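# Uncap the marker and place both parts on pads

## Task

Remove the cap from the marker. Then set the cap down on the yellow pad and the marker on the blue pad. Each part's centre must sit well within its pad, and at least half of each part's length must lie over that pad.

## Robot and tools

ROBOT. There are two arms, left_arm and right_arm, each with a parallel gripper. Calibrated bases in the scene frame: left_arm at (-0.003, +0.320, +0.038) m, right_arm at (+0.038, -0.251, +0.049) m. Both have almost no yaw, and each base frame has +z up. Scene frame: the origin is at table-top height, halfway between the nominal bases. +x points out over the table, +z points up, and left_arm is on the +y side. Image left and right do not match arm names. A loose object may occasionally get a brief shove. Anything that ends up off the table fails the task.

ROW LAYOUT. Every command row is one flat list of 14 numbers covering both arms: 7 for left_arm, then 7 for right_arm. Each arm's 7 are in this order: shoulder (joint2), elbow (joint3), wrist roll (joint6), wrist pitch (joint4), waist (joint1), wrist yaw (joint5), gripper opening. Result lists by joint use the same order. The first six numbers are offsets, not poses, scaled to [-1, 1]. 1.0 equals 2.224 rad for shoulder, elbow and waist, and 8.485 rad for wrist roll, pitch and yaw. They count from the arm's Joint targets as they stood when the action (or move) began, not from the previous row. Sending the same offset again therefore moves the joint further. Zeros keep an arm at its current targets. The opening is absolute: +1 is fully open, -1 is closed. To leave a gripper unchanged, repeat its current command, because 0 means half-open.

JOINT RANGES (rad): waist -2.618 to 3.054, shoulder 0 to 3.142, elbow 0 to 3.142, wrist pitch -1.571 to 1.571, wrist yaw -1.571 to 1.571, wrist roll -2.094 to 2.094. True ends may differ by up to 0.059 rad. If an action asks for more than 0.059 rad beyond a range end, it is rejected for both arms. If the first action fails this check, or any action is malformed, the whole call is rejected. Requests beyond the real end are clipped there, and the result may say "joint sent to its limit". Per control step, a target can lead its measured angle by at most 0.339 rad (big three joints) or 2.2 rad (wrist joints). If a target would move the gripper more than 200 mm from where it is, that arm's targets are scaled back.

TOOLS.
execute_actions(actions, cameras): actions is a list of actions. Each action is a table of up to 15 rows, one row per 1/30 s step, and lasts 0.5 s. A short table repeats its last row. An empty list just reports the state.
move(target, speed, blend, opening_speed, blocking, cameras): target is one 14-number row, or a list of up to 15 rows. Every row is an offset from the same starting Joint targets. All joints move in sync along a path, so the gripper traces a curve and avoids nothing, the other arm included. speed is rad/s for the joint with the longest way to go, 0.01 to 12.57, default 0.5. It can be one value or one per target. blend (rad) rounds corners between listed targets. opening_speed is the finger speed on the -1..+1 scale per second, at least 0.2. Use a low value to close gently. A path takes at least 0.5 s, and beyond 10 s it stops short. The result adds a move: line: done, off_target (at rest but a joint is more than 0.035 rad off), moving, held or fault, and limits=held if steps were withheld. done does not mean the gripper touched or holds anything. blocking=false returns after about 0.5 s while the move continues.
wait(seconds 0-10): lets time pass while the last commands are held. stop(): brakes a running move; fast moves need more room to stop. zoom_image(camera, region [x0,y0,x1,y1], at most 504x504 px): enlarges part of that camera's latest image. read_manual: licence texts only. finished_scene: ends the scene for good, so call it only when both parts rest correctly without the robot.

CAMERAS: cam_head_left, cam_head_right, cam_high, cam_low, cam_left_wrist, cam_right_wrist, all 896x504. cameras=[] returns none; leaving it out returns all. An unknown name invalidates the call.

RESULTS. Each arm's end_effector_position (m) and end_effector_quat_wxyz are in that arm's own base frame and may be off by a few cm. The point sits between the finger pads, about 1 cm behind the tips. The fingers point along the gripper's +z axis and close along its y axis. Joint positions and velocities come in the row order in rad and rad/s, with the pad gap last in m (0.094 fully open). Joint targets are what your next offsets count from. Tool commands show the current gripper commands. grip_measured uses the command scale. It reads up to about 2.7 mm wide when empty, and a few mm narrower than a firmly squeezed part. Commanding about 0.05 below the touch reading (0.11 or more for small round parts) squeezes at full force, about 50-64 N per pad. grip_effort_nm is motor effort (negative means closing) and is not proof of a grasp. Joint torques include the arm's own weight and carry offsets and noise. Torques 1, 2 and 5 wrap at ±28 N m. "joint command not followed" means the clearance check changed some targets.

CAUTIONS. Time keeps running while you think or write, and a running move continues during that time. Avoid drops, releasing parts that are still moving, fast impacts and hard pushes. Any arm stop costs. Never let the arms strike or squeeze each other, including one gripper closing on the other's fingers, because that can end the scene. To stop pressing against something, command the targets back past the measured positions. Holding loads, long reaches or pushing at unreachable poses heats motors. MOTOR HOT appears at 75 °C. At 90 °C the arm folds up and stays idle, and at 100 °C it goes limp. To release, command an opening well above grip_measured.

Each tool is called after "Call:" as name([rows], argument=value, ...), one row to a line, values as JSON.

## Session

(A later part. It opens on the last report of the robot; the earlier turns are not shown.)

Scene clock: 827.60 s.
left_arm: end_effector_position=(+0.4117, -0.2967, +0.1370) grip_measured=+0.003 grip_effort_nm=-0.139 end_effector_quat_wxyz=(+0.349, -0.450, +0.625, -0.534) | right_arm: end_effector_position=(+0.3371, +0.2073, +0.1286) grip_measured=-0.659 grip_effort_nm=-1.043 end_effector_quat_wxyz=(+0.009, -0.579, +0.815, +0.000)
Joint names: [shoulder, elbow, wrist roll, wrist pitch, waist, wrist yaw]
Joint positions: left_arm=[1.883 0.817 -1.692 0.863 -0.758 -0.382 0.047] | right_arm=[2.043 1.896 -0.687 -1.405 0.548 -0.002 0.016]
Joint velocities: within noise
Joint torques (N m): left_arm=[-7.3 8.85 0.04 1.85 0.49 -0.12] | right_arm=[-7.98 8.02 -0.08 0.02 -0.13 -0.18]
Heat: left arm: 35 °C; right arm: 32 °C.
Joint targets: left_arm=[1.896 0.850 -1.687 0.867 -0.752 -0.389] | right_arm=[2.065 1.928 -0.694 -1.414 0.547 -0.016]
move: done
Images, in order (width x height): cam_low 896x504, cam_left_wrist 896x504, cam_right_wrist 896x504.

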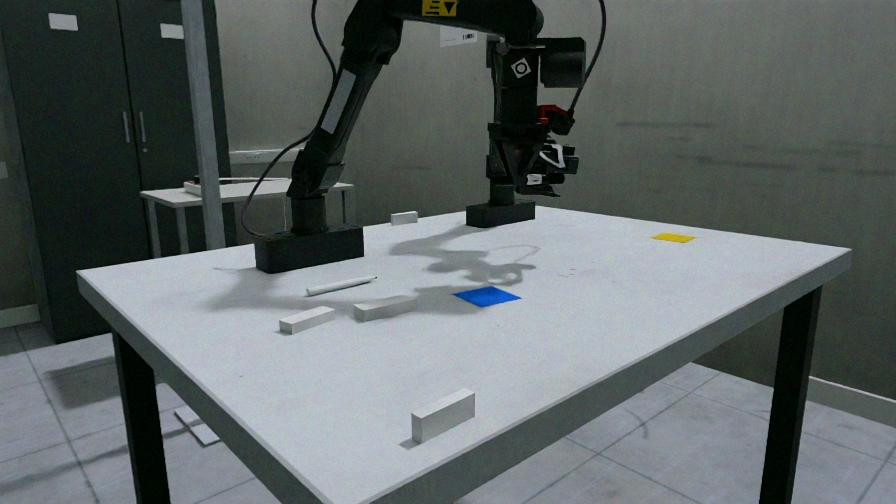

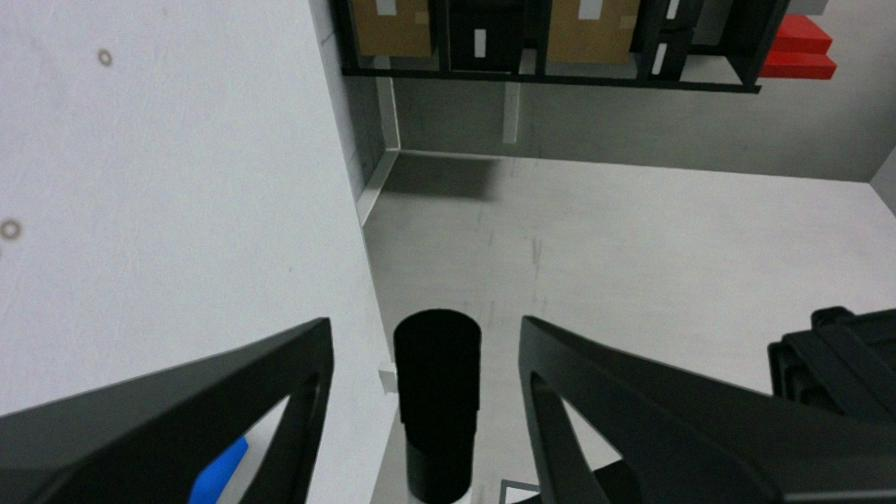

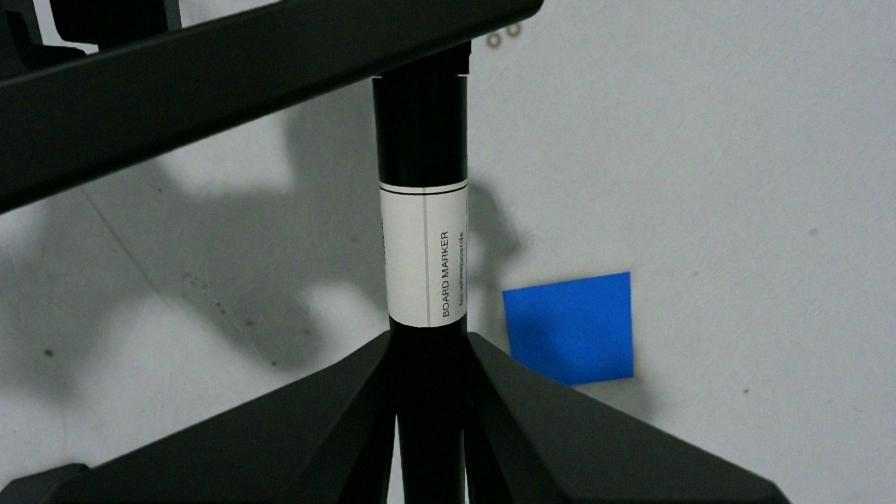

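Call:
move(target=[0, 0, 0, 0, 0, 0, -0.85, 0, 0, 0, 0, 0, 0, -0.85], opening_speed=0.6, cameras=["cam_left_wrist", "cam_right_wrist"])

Scene clock: 839.77 s.
left_arm: end_effector_position=(+0.4119, -0.2971, +0.1388) grip_measured=-0.637 grip_effort_nm=-1.028 end_effector_quat_wxyz=(+0.349, -0.449, +0.623, -0.537) | right_arm: end_effector_position=(+0.3367, +0.2071, +0.1286) grip_measured=-0.659 grip_effort_nm=-1.048 end_effector_quat_wxyz=(+0.008, -0.579, +0.815, +0.000)
Joint names: [shoulder, elbow, wrist roll, wrist pitch, waist, wrist yaw]
Joint positions: left_arm=[1.883 0.817 -1.692 0.871 -0.758 -0.381 0.017] | right_arm=[2.043 1.896 -0.688 -1.406 0.548 -0.002 0.016]
Joint velocities: within noise
Joint torques (N m): left_arm=[-7.36 8.88 0.03 1.75 0.54 -0.19] | right_arm=[-7.91 8.06 -0.09 0.03 -0.06 -0.15]
Heat: left arm: 37 °C; right arm: 32 °C.
Joint targets: left_arm=[1.896 0.850 -1.687 0.868 -0.752 -0.389] | right_arm=[2.065 1.928 -0.694 -1.414 0.547 -0.016]
move: done
Images, in order (width x height): cam_left_wrist 896x504, cam_right_wrist 896x504.

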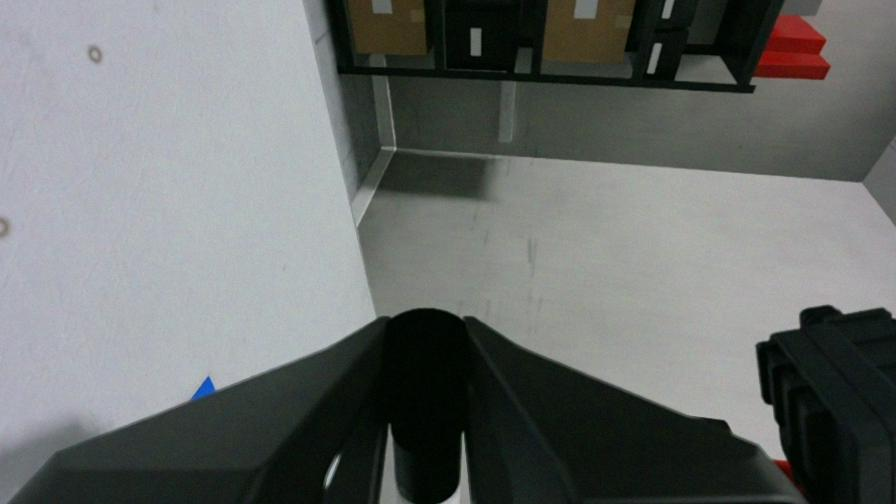

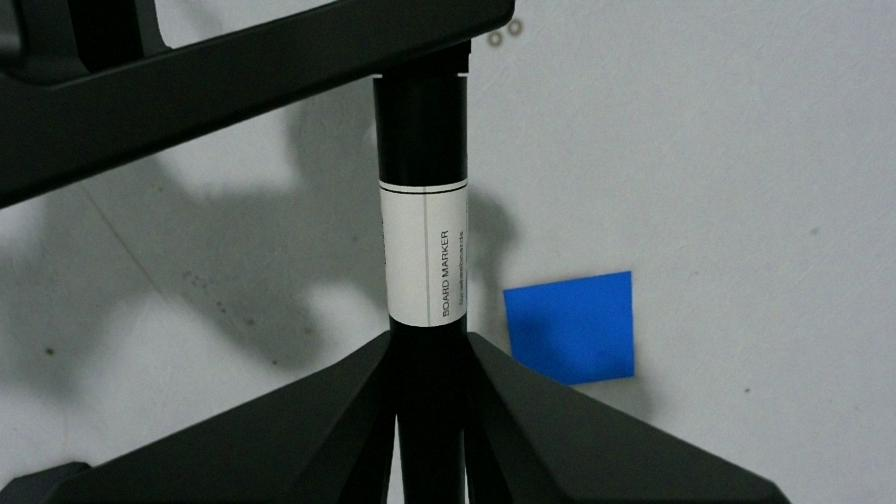

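Call:
move(target=[-0.0414, -0.0562, 0.0042, 0.0063, 0.0841, 0.0217, -0.85, 0, 0, 0, 0, 0, 0, -0.85], speed=0.15, cameras=["cam_left_wrist", "cam_right_wrist", "cam_head_left"])

Scene clock: 865.60 s.
left_arm: end_effector_position=(+0.4239, -0.2668, +0.1439) grip_measured=-0.637 grip_effort_nm=-1.028 end_effector_quat_wxyz=(+0.316, -0.417, +0.638, -0.565) | right_arm: end_effector_position=(+0.3460, +0.2300, +0.1300) grip_measured=-0.660 grip_effort_nm=-1.043 end_effector_quat_wxyz=(+0.049, -0.582, +0.811, +0.026)
Joint names: [shoulder, elbow, wrist roll, wrist pitch, waist, wrist yaw]
Joint positions: left_arm=[1.837 0.749 -1.66 0.925 -0.607 -0.123 0.017] | right_arm=[2.047 1.902 -0.683 -1.332 0.56 -0.057 0.016]
Joint velocities: within noise
Joint torques (N m): left_arm=[-10.61 3.4 0.06 1.82 3.95 -0.96] | right_arm=[-8.4 7.51 -0.17 -0.51 -1.25 0.39]
Heat: left arm: 38 °C; right arm: 33 °C.
Joint targets: left_arm=[1.804 0.725 -1.651 0.921 -0.565 -0.205] | right_arm=[2.065 1.928 -0.694 -1.414 0.547 -0.016]
move: off_target (left_arm, right_arm); left_arm: the wrist yaw is farthest, 0.082 rad from its target; right_arm: the wrist pitch is farthest, 0.082 rad from its target
Images, in order (width x height): cam_head_left 896x504, cam_left_wrist 896x504, cam_right_wrist 896x504.

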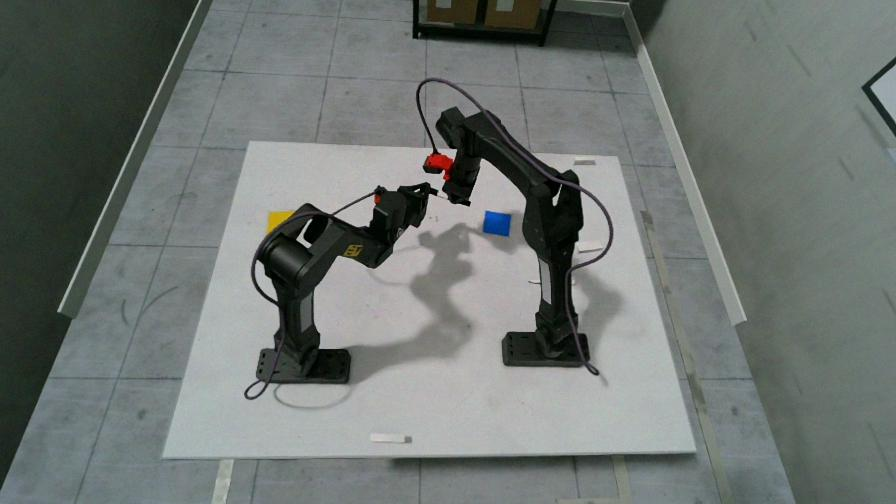

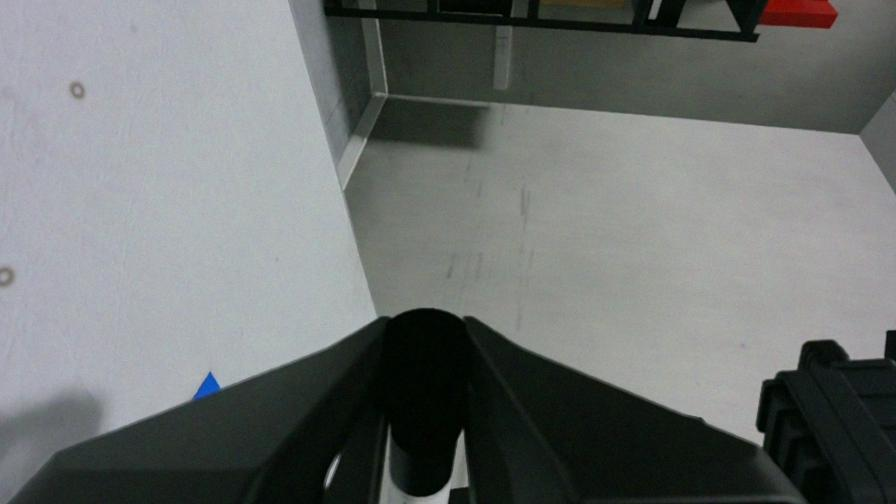

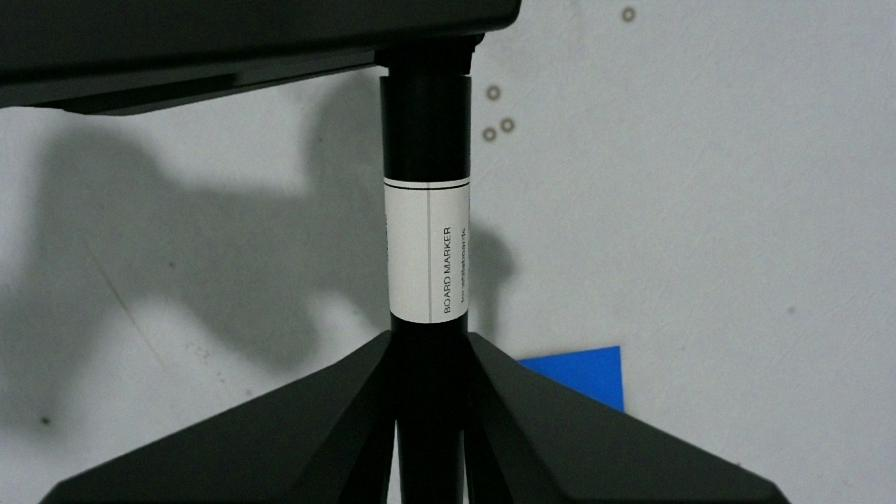

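Call:
zoom_image(camera="cam_right_wrist", region=[340, 0, 540, 120])

Scaled by 2.520.

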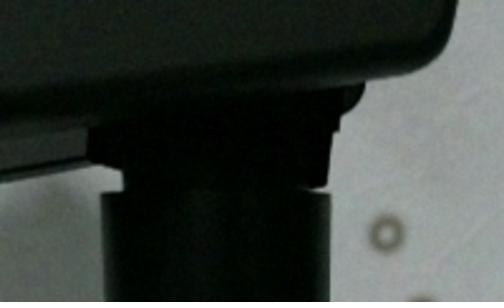

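Call:
move(target=[-0.0055, -0.0096, 0, 0.0014, 0.0418, -0.0012, -0.9, -0.0447, -0.0643, -0.0060, -0.0101, -0.0228, 0.0078, -0.9], speed=0.2, cameras=["cam_left_wrist", "cam_right_wrist", "cam_head_left"])

Scene clock: 935.60 s.
left_arm: end_effector_position=(+0.4219, -0.2617, +0.1369) grip_measured=-0.638 grip_effort_nm=-1.033 end_effector_quat_wxyz=(+0.292, -0.403, +0.654, -0.570) | right_arm: end_effector_position=(+0.3409, +0.2302, +0.1206) grip_measured=-0.660 grip_effort_nm=-1.048 end_effector_quat_wxyz=(+0.053, -0.589, +0.805, +0.039)
Joint names: [shoulder, elbow, wrist roll, wrist pitch, waist, wrist yaw]
Joint positions: left_arm=[1.833 0.727 -1.653 0.927 -0.564 -0.019 0.017] | right_arm=[2.018 1.82 -0.705 -1.272 0.554 -0.086 0.016]
Joint velocities: within noise
Joint torques (N m): left_arm=[-11.1 3.43 0.01 1.96 8.68 -2.26] | right_arm=[-13.61 2.62 -0.46 -1.95 -5.61 1.33]
Heat: left arm: 42 °C; right arm: 37 °C.
Joint targets: left_arm=[1.792 0.704 -1.651 0.933 -0.471 -0.215] | right_arm=[1.966 1.785 -0.744 -1.500 0.496 0.050]
move: off_target (left_arm, right_arm); left_arm: the wrist yaw is farthest, 0.197 rad from its target; right_arm: the wrist pitch is farthest, 0.228 rad from its target
Images, in order (width x height): cam_head_left 896x504, cam_left_wrist 896x504, cam_right_wrist 896x504.

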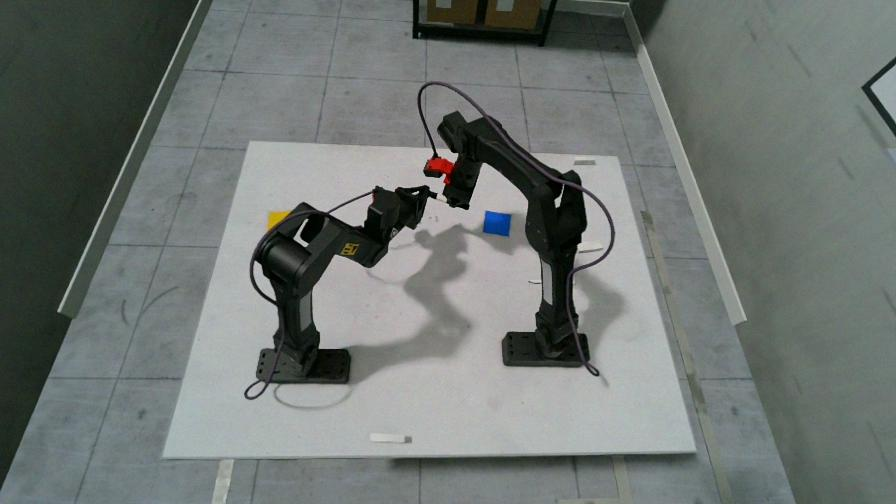

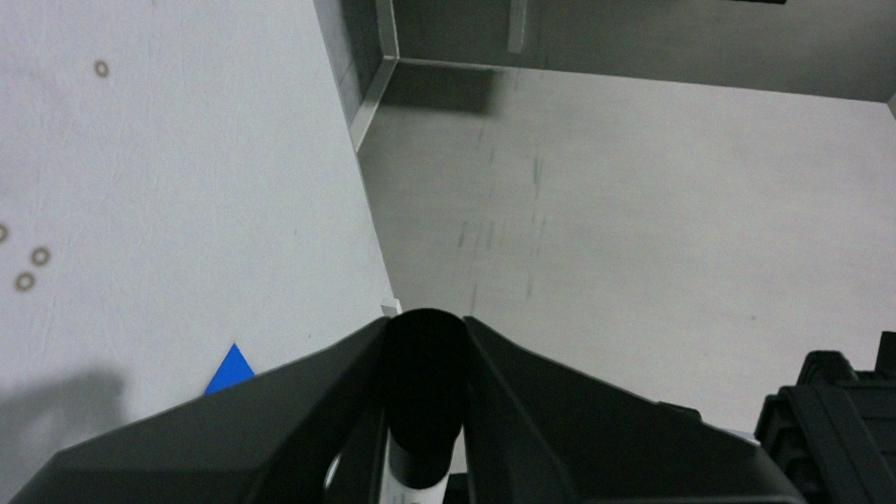

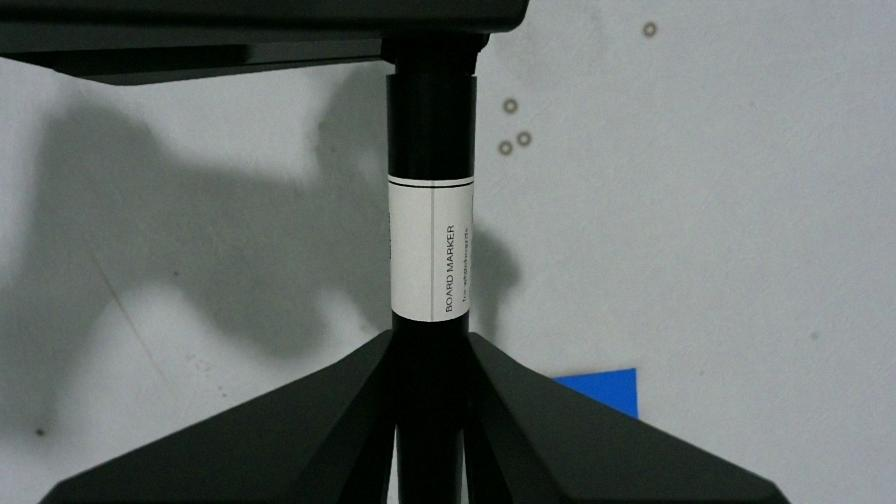

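Call:
zoom_image(camera="cam_right_wrist", region=[340, 0, 540, 120])

Call:
zoom_image(camera="cam_left_wrist", region=[340, 290, 520, 504])

Scaled by 2.520.

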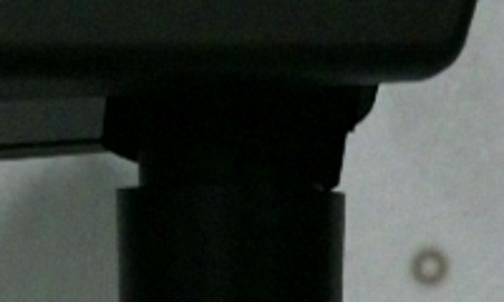

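Scaled by 2.355.

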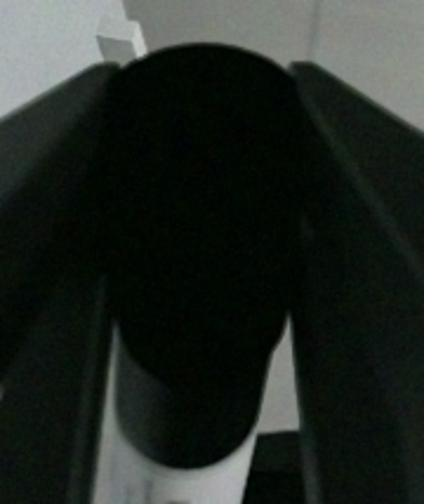

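Call:
move(target=[0, 0, 0.0236, 0, 0, -0.0236, -0.9, 0, 0, 0, 0, 0, 0, -0.9], speed=0.3, cameras=["cam_left_wrist", "cam_right_wrist"])

Scene clock: 969.57 s.
left_arm: end_effector_position=(+0.4313, -0.2456, +0.1458) grip_measured=-0.638 grip_effort_nm=-1.033 end_effector_quat_wxyz=(+0.380, -0.370, +0.661, -0.530) | right_arm: end_effector_position=(+0.3521, +0.2422, +0.1231) grip_measured=-0.661 grip_effort_nm=-1.043 end_effector_quat_wxyz=(+0.087, -0.596, +0.797, +0.048)
Joint names: [shoulder, elbow, wrist roll, wrist pitch, waist, wrist yaw]
Joint positions: left_arm=[1.826 0.727 -1.479 0.948 -0.564 -0.124 0.017] | right_arm=[2.018 1.82 -0.72 -1.207 0.554 -0.11 0.016]
Joint velocities: within noise
Joint torques (N m): left_arm=[-10.47 3.37 0.29 1.67 8.51 -3.36] | right_arm=[-13.81 2.82 -0.32 -2.4 -5.48 1.56]
Heat: left arm: 44 °C; right arm: 47 °C.
Joint targets: left_arm=[1.792 0.704 -1.451 0.933 -0.472 -0.415] | right_arm=[1.966 1.785 -0.744 -1.500 0.496 0.050]
move: off_target (left_arm, right_arm); left_arm: the wrist yaw is farthest, 0.292 rad from its target; right_arm: the wrist pitch is farthest, 0.293 rad from its target
Images, in order (width x height): cam_left_wrist 896x504, cam_right_wrist 896x504.

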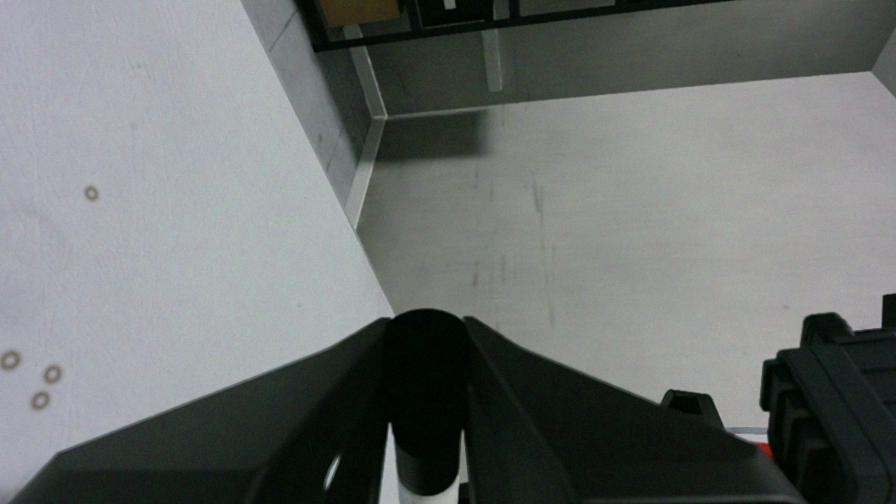

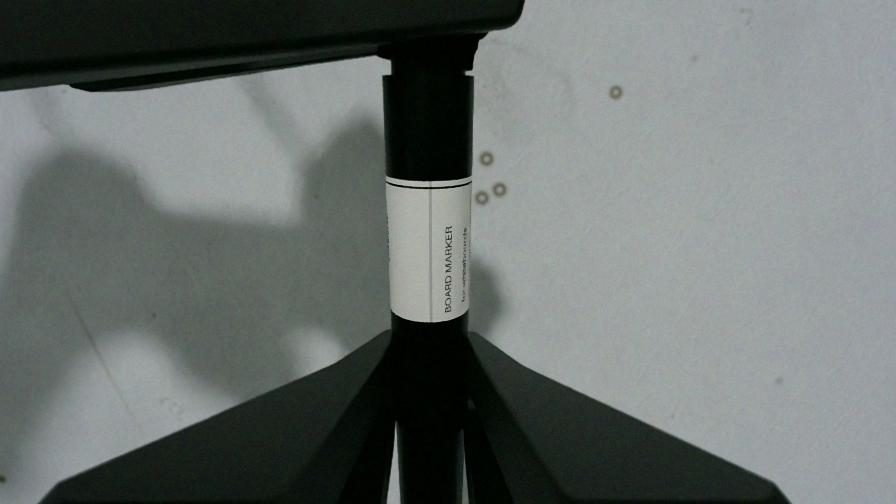

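Call:
move(target=[0, 0, 0.0118, 0, 0.0180, -0.0177, -1, 0, 0, 0, 0, -0.0180, 0.0071, -1], speed=0.3, cameras=["cam_left_wrist", "cam_right_wrist"])

Scene clock: 1011.67 s.
left_arm: end_effector_position=(+0.4369, -0.2342, +0.1503) grip_measured=-0.638 grip_effort_nm=-1.033 end_effector_quat_wxyz=(+0.428, -0.359, +0.661, -0.501) | right_arm: end_effector_position=(+0.3603, +0.2489, +0.1252) grip_measured=-0.661 grip_effort_nm=-1.043 end_effector_quat_wxyz=(+0.109, -0.601, +0.790, +0.049)
Joint names: [shoulder, elbow, wrist roll, wrist pitch, waist, wrist yaw]
Joint positions: left_arm=[1.826 0.727 -1.388 0.966 -0.564 -0.196 0.017] | right_arm=[2.018 1.82 -0.734 -1.163 0.554 -0.118 0.016]
Joint velocities: within noise
Joint torques (N m): left_arm=[-10.45 3.4 0.41 1.47 12.36 -4.24] | right_arm=[-13.93 2.78 -0.17 -2.76 -9.37 2.29]
Heat: left arm: 44 °C; right arm: 51 °C.
Joint targets: left_arm=[1.792 0.704 -1.351 0.933 -0.432 -0.566] | right_arm=[1.966 1.785 -0.744 -1.500 0.456 0.110]
move: off_target (left_arm, right_arm); left_arm: the wrist yaw is farthest, 0.370 rad from its target; right_arm: the wrist pitch is farthest, 0.337 rad from its target
Images, in order (width x height): cam_left_wrist 896x504, cam_right_wrist 896x504.

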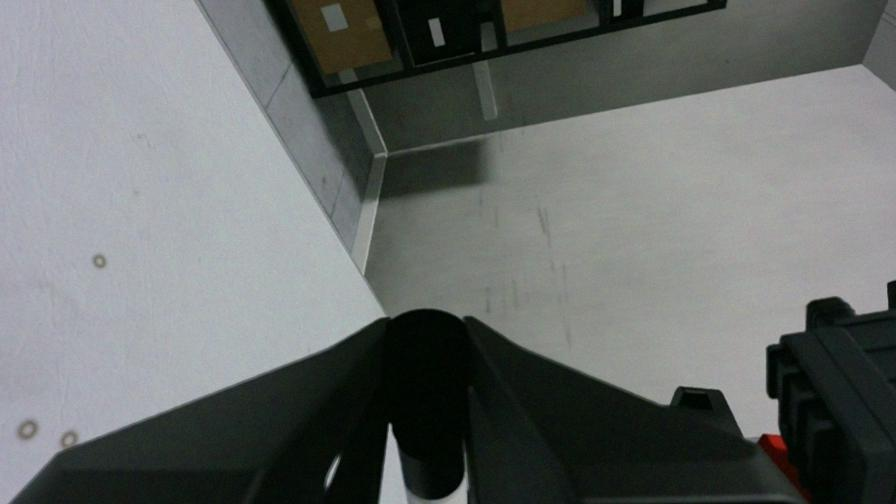

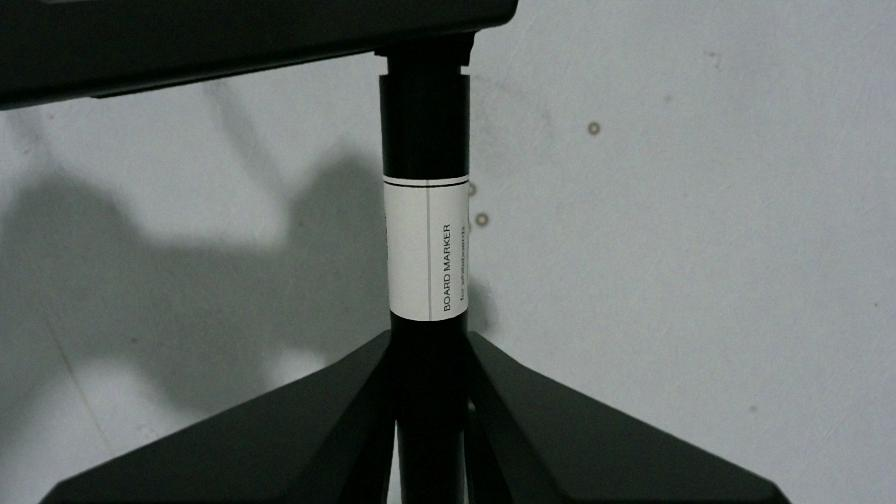

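Call:
zoom_image(camera="cam_right_wrist", region=[340, 0, 540, 120])

Scaled by 2.520.

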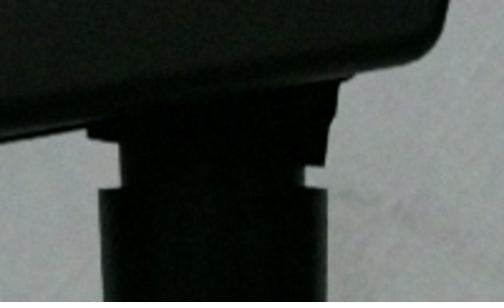

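Call:
move(target=[0, 0, 0.0024, 0, 0.0225, -0.0295, -1, 0, 0, 0, -0.0065, -0.0225, 0.0094, -1], speed=0.4, cameras=["cam_left_wrist", "cam_right_wrist"])

Scene clock: 1036.47 s.
left_arm: end_effector_position=(+0.4587, -0.0437, +0.1511) grip_measured=-0.638 grip_effort_nm=-1.028 end_effector_quat_wxyz=(+0.612, -0.551, +0.503, -0.264) | right_arm: end_effector_position=(+0.3231, +0.1040, +0.1199) grip_measured=-0.660 grip_effort_nm=-1.043 end_effector_quat_wxyz=(-0.110, -0.543, +0.829, -0.072)
Joint names: [shoulder, elbow, wrist roll, wrist pitch, waist, wrist yaw]
Joint positions: left_arm=[1.823 0.719 -1.353 0.943 -0.377 -0.793 0.017] | right_arm=[2.015 1.79 -0.74 -1.54 0.402 0.179 0.016]
Joint velocities: within noise
Joint torques (N m): left_arm=[-10.06 3.89 0.27 1.54 -0.5 -0.37] | right_arm=[-13 4.56 -0.06 -0.37 0.46 0.22]
Heat: left arm: 51 °C; right arm: 51 °C.
Joint targets: left_arm=[1.792 0.704 -1.331 0.933 -0.382 -0.816] | right_arm=[1.966 1.785 -0.744 -1.555 0.406 0.190]
move: off_target (right_arm); right_arm: the shoulder is farthest, 0.049 rad from its target
Images, in order (width x height): cam_left_wrist 896x504, cam_right_wrist 896x504.

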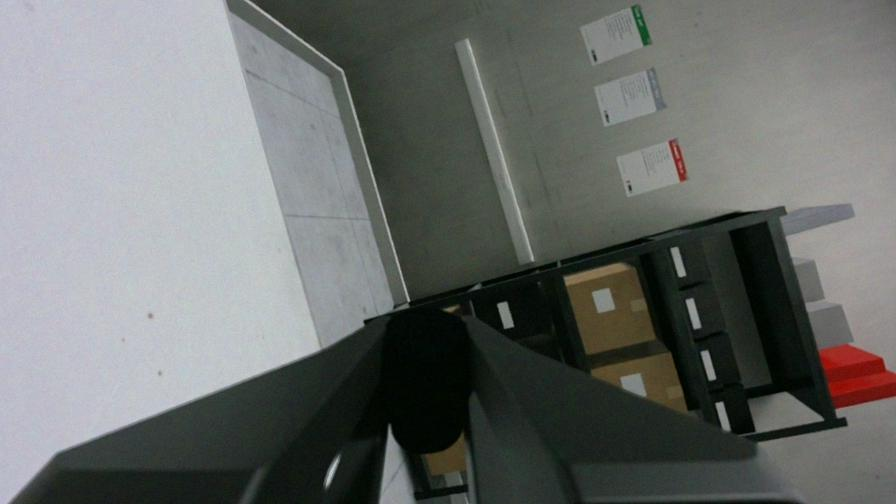

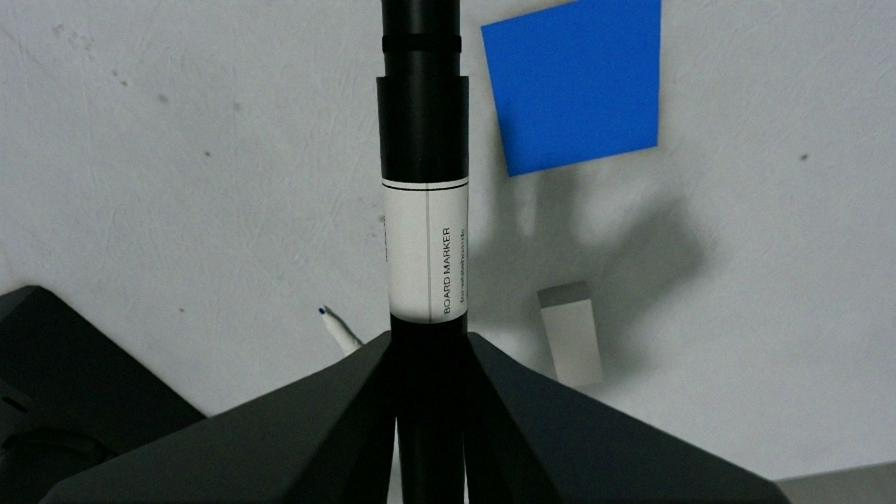

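Call:
zoom_image(camera="cam_left_wrist", region=[340, 290, 520, 504])

Scaled by 2.355.

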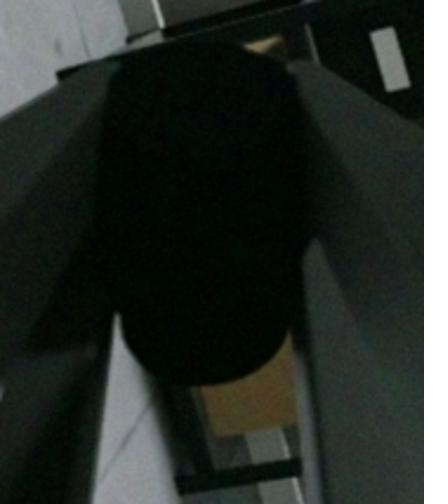

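Call:
move(target=[0.2248, 0.5949, 0.0154, -0.2629, 0.3210, 0.0962, -0.9, 0.0499, -0.1371, 0.0358, 0.0682, -0.1039, -0.0243, -0.9], speed=1.0)

Scene clock: 1107.40 s.
left_arm: end_effector_position=(+0.4169, +0.1460, +0.0601) grip_measured=-0.637 grip_effort_nm=-1.038 end_effector_quat_wxyz=(+0.002, +0.697, -0.717, +0.000) | right_arm: end_effector_position=(+0.3775, +0.0697, +0.0224) grip_measured=-0.660 grip_effort_nm=-1.043 end_effector_quat_wxyz=(+0.004, -0.308, +0.951, +0.000)
Joint names: [shoulder, elbow, wrist roll, wrist pitch, waist, wrist yaw]
Joint positions: left_arm=[2.275 1.99 -1.207 -1.289 0.336 0.002 0.017] | right_arm=[2.057 1.489 -0.446 -0.996 0.18 -0.001 0.016]
Joint velocities: within noise
Joint torques (N m): left_arm=[-10.63 9.55 0.09 0.05 -0.2 -0.06] | right_arm=[-7.92 4.31 0.01 0.3 -0.55 -0.18]
Heat: left arm: 41 °C; right arm: 42 °C.
Joint targets: left_arm=[2.292 2.027 -1.200 -1.298 0.333 0.000] | right_arm=[2.077 1.480 -0.441 -0.976 0.175 -0.016]
move: off_target (left_arm); left_arm: the elbow is farthest, 0.037 rad from its target

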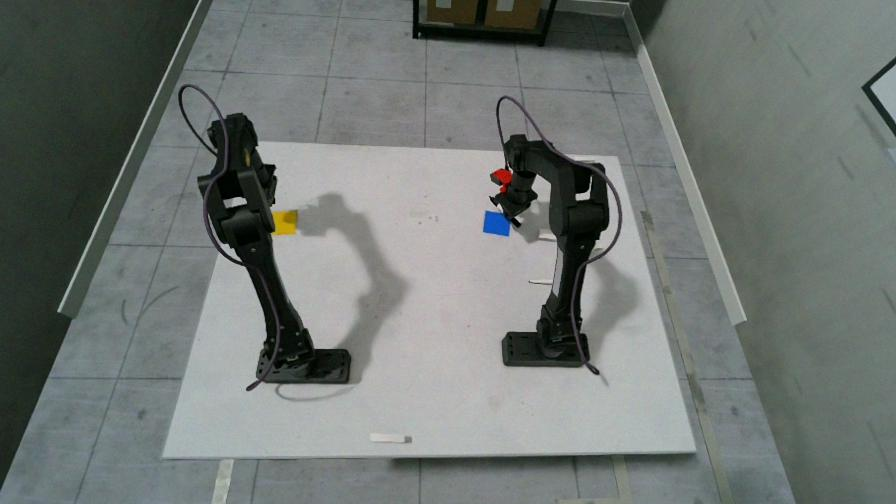

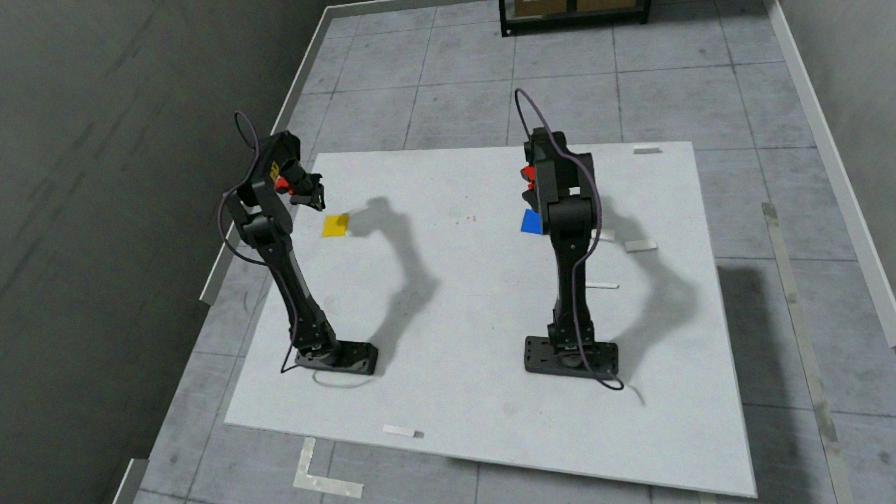

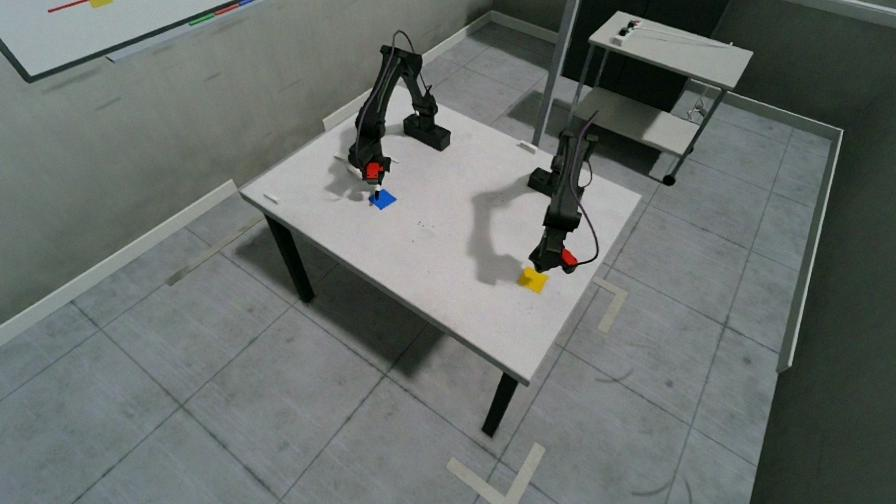

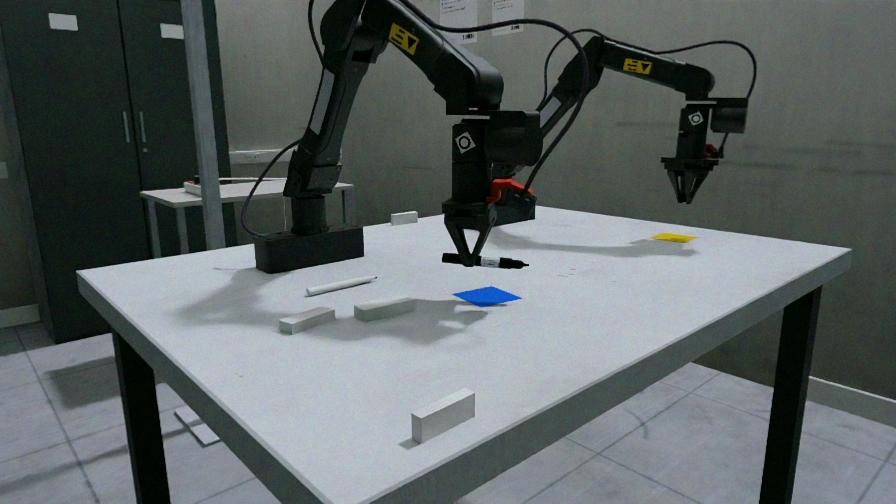

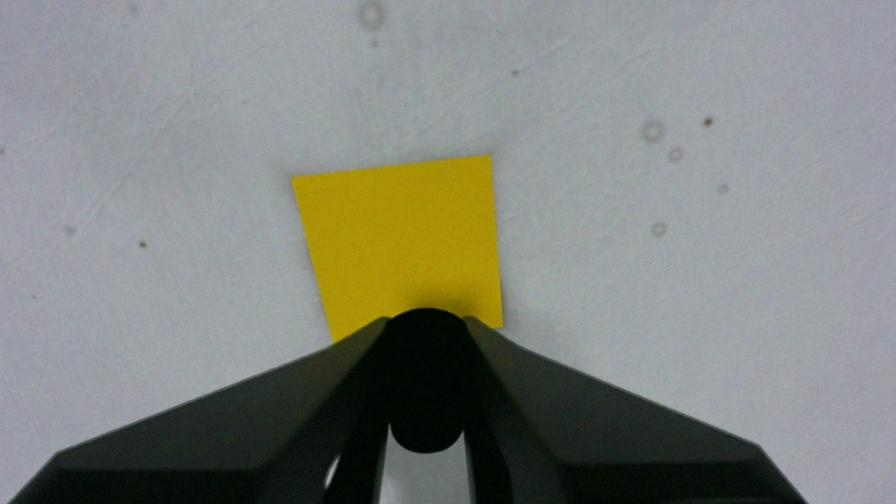

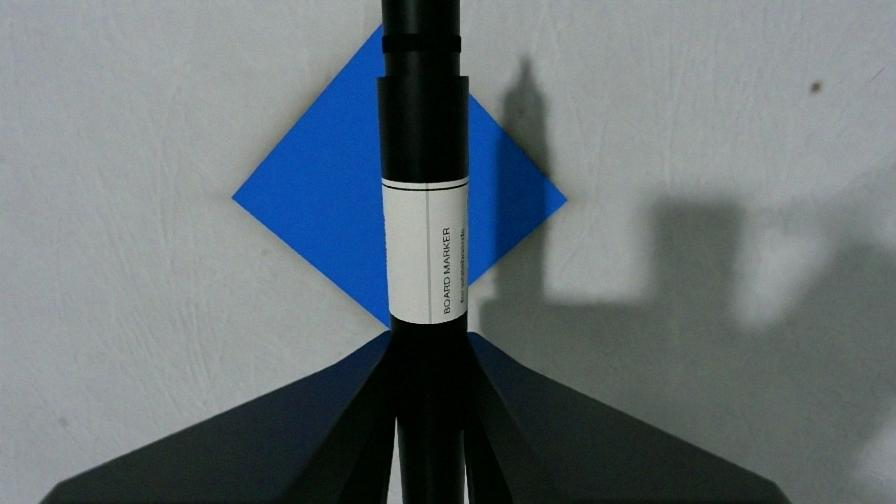

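Call:
zoom_image(camera="cam_low", region=[420, 225, 560, 305])

Call:
zoom_image(camera="cam_high", region=[340, 150, 430, 220])

Scaled by 3.600.

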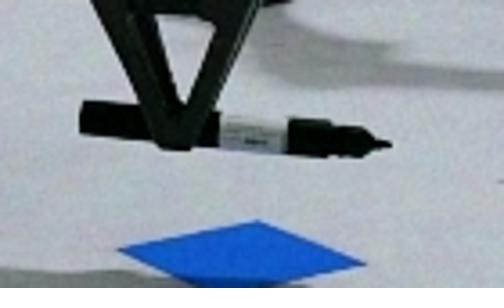

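Scaled by 5.600.

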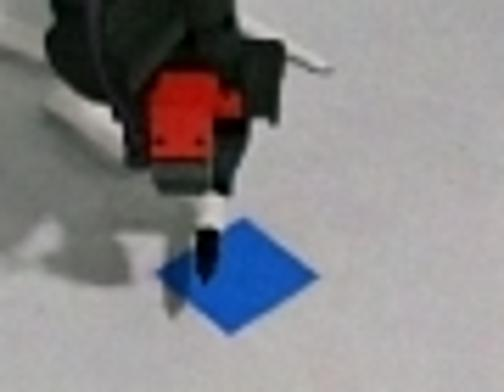

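Call:
move([
  [-0.0459, -0.0796, 0, 0.0174, -0.0031, 0, -0.9, 0.0095, -0.0284, 0.0021, 0.0110, 0.0088, -0.0006, -0.9],
  [-0.0067, -0.1596, 0, 0.0387, -0.0063, 0, -0.9, 0.0189, -0.0567, 0.0041, 0.0220, 0.0175, -0.0012, -0.9],
], speed=0.25, cameras=["cam_left_wrist", "cam_right_wrist", "cam_low", "cam_high"])

Scene clock: 1218.27 s.
left_arm: end_effector_position=(+0.4060, +0.1371, -0.0125) grip_measured=-0.637 grip_effort_nm=-1.028 end_effector_quat_wxyz=(-0.002, +0.693, -0.721, +0.003) | right_arm: end_effector_position=(+0.3722, +0.0810, -0.0214) grip_measured=-0.660 grip_effort_nm=-1.043 end_effector_quat_wxyz=(+0.013, -0.305, +0.952, +0.004)
Joint names: [shoulder, elbow, wrist roll, wrist pitch, waist, wrist yaw]
Joint positions: left_arm=[2.268 1.684 -1.207 -0.98 0.325 0.004 0.017] | right_arm=[2.098 1.363 -0.413 -0.811 0.206 -0.011 0.016]
Joint velocities: within noise
Joint torques (N m): left_arm=[-10.92 4.56 0.05 0.29 -0.49 -0.06] | right_arm=[-7.95 3.86 0.07 0.32 0.69 -0.17]
Heat: left arm: 46 °C; right arm: 43 °C.
Joint targets: left_arm=[2.277 1.672 -1.200 -0.970 0.318 0.001] | right_arm=[2.119 1.354 -0.406 -0.790 0.214 -0.026]
move: done
Images, in order (width x height): cam_high 896x504, cam_low 896x504, cam_left_wrist 896x504, cam_right_wrist 896x504.

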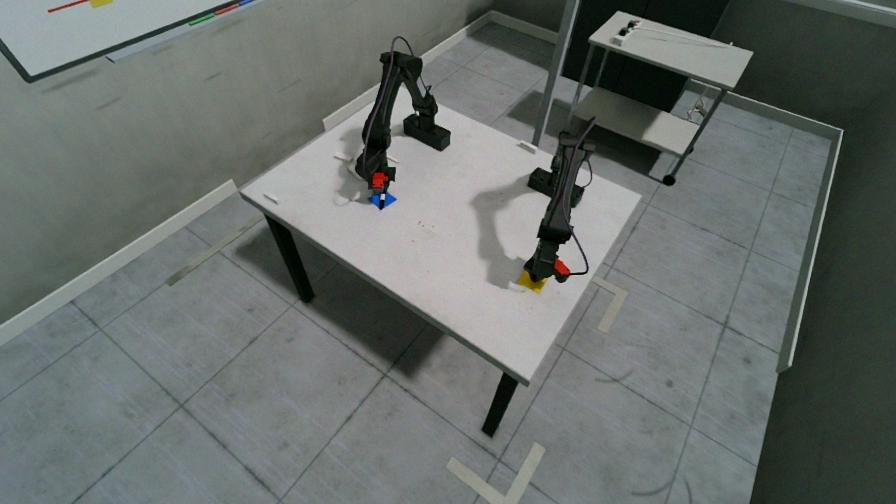

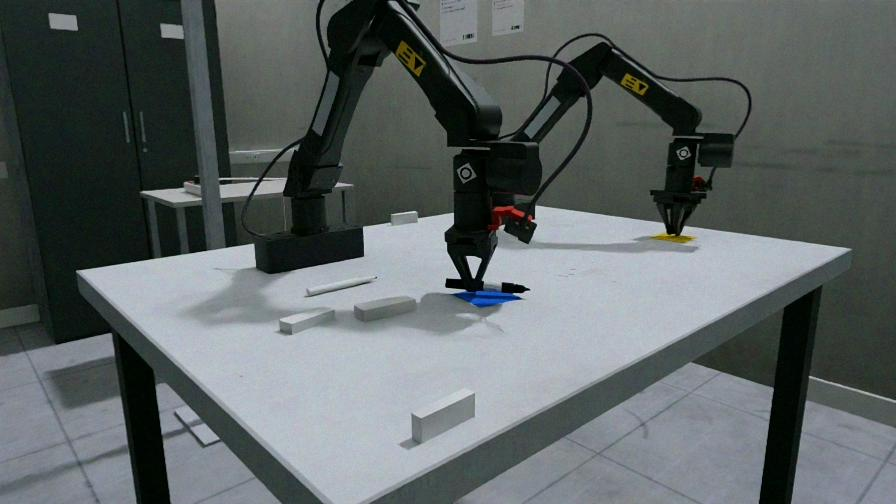

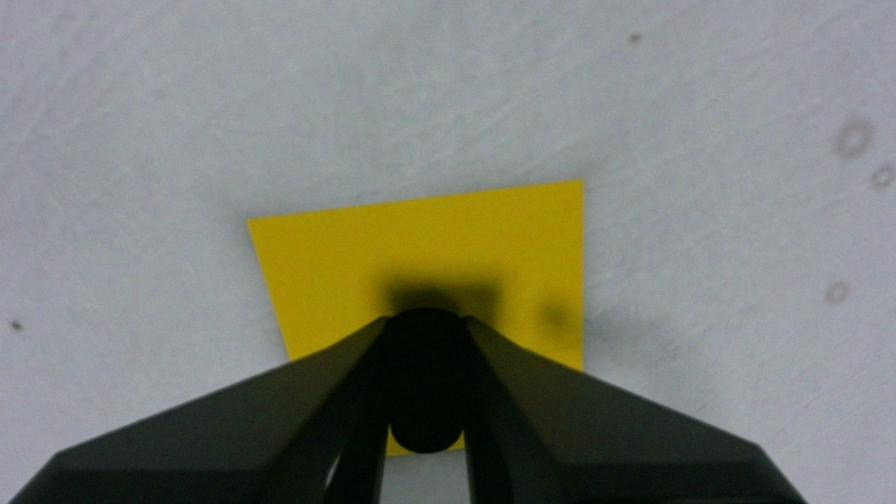

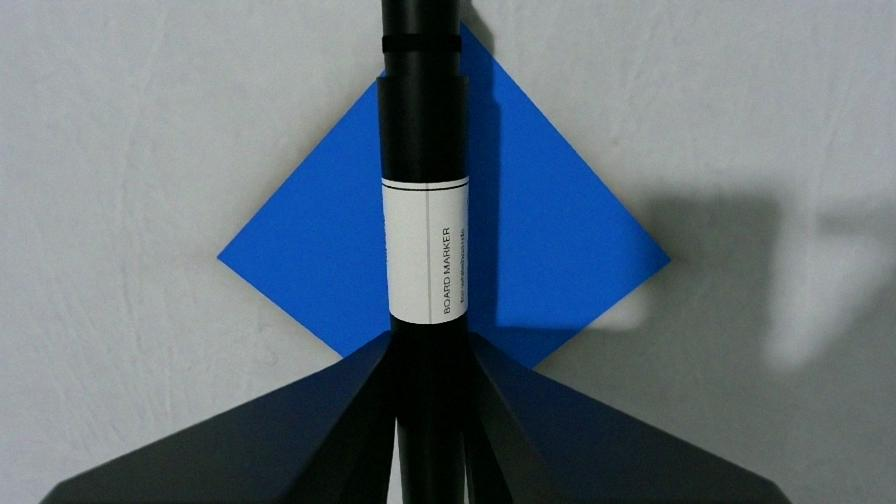

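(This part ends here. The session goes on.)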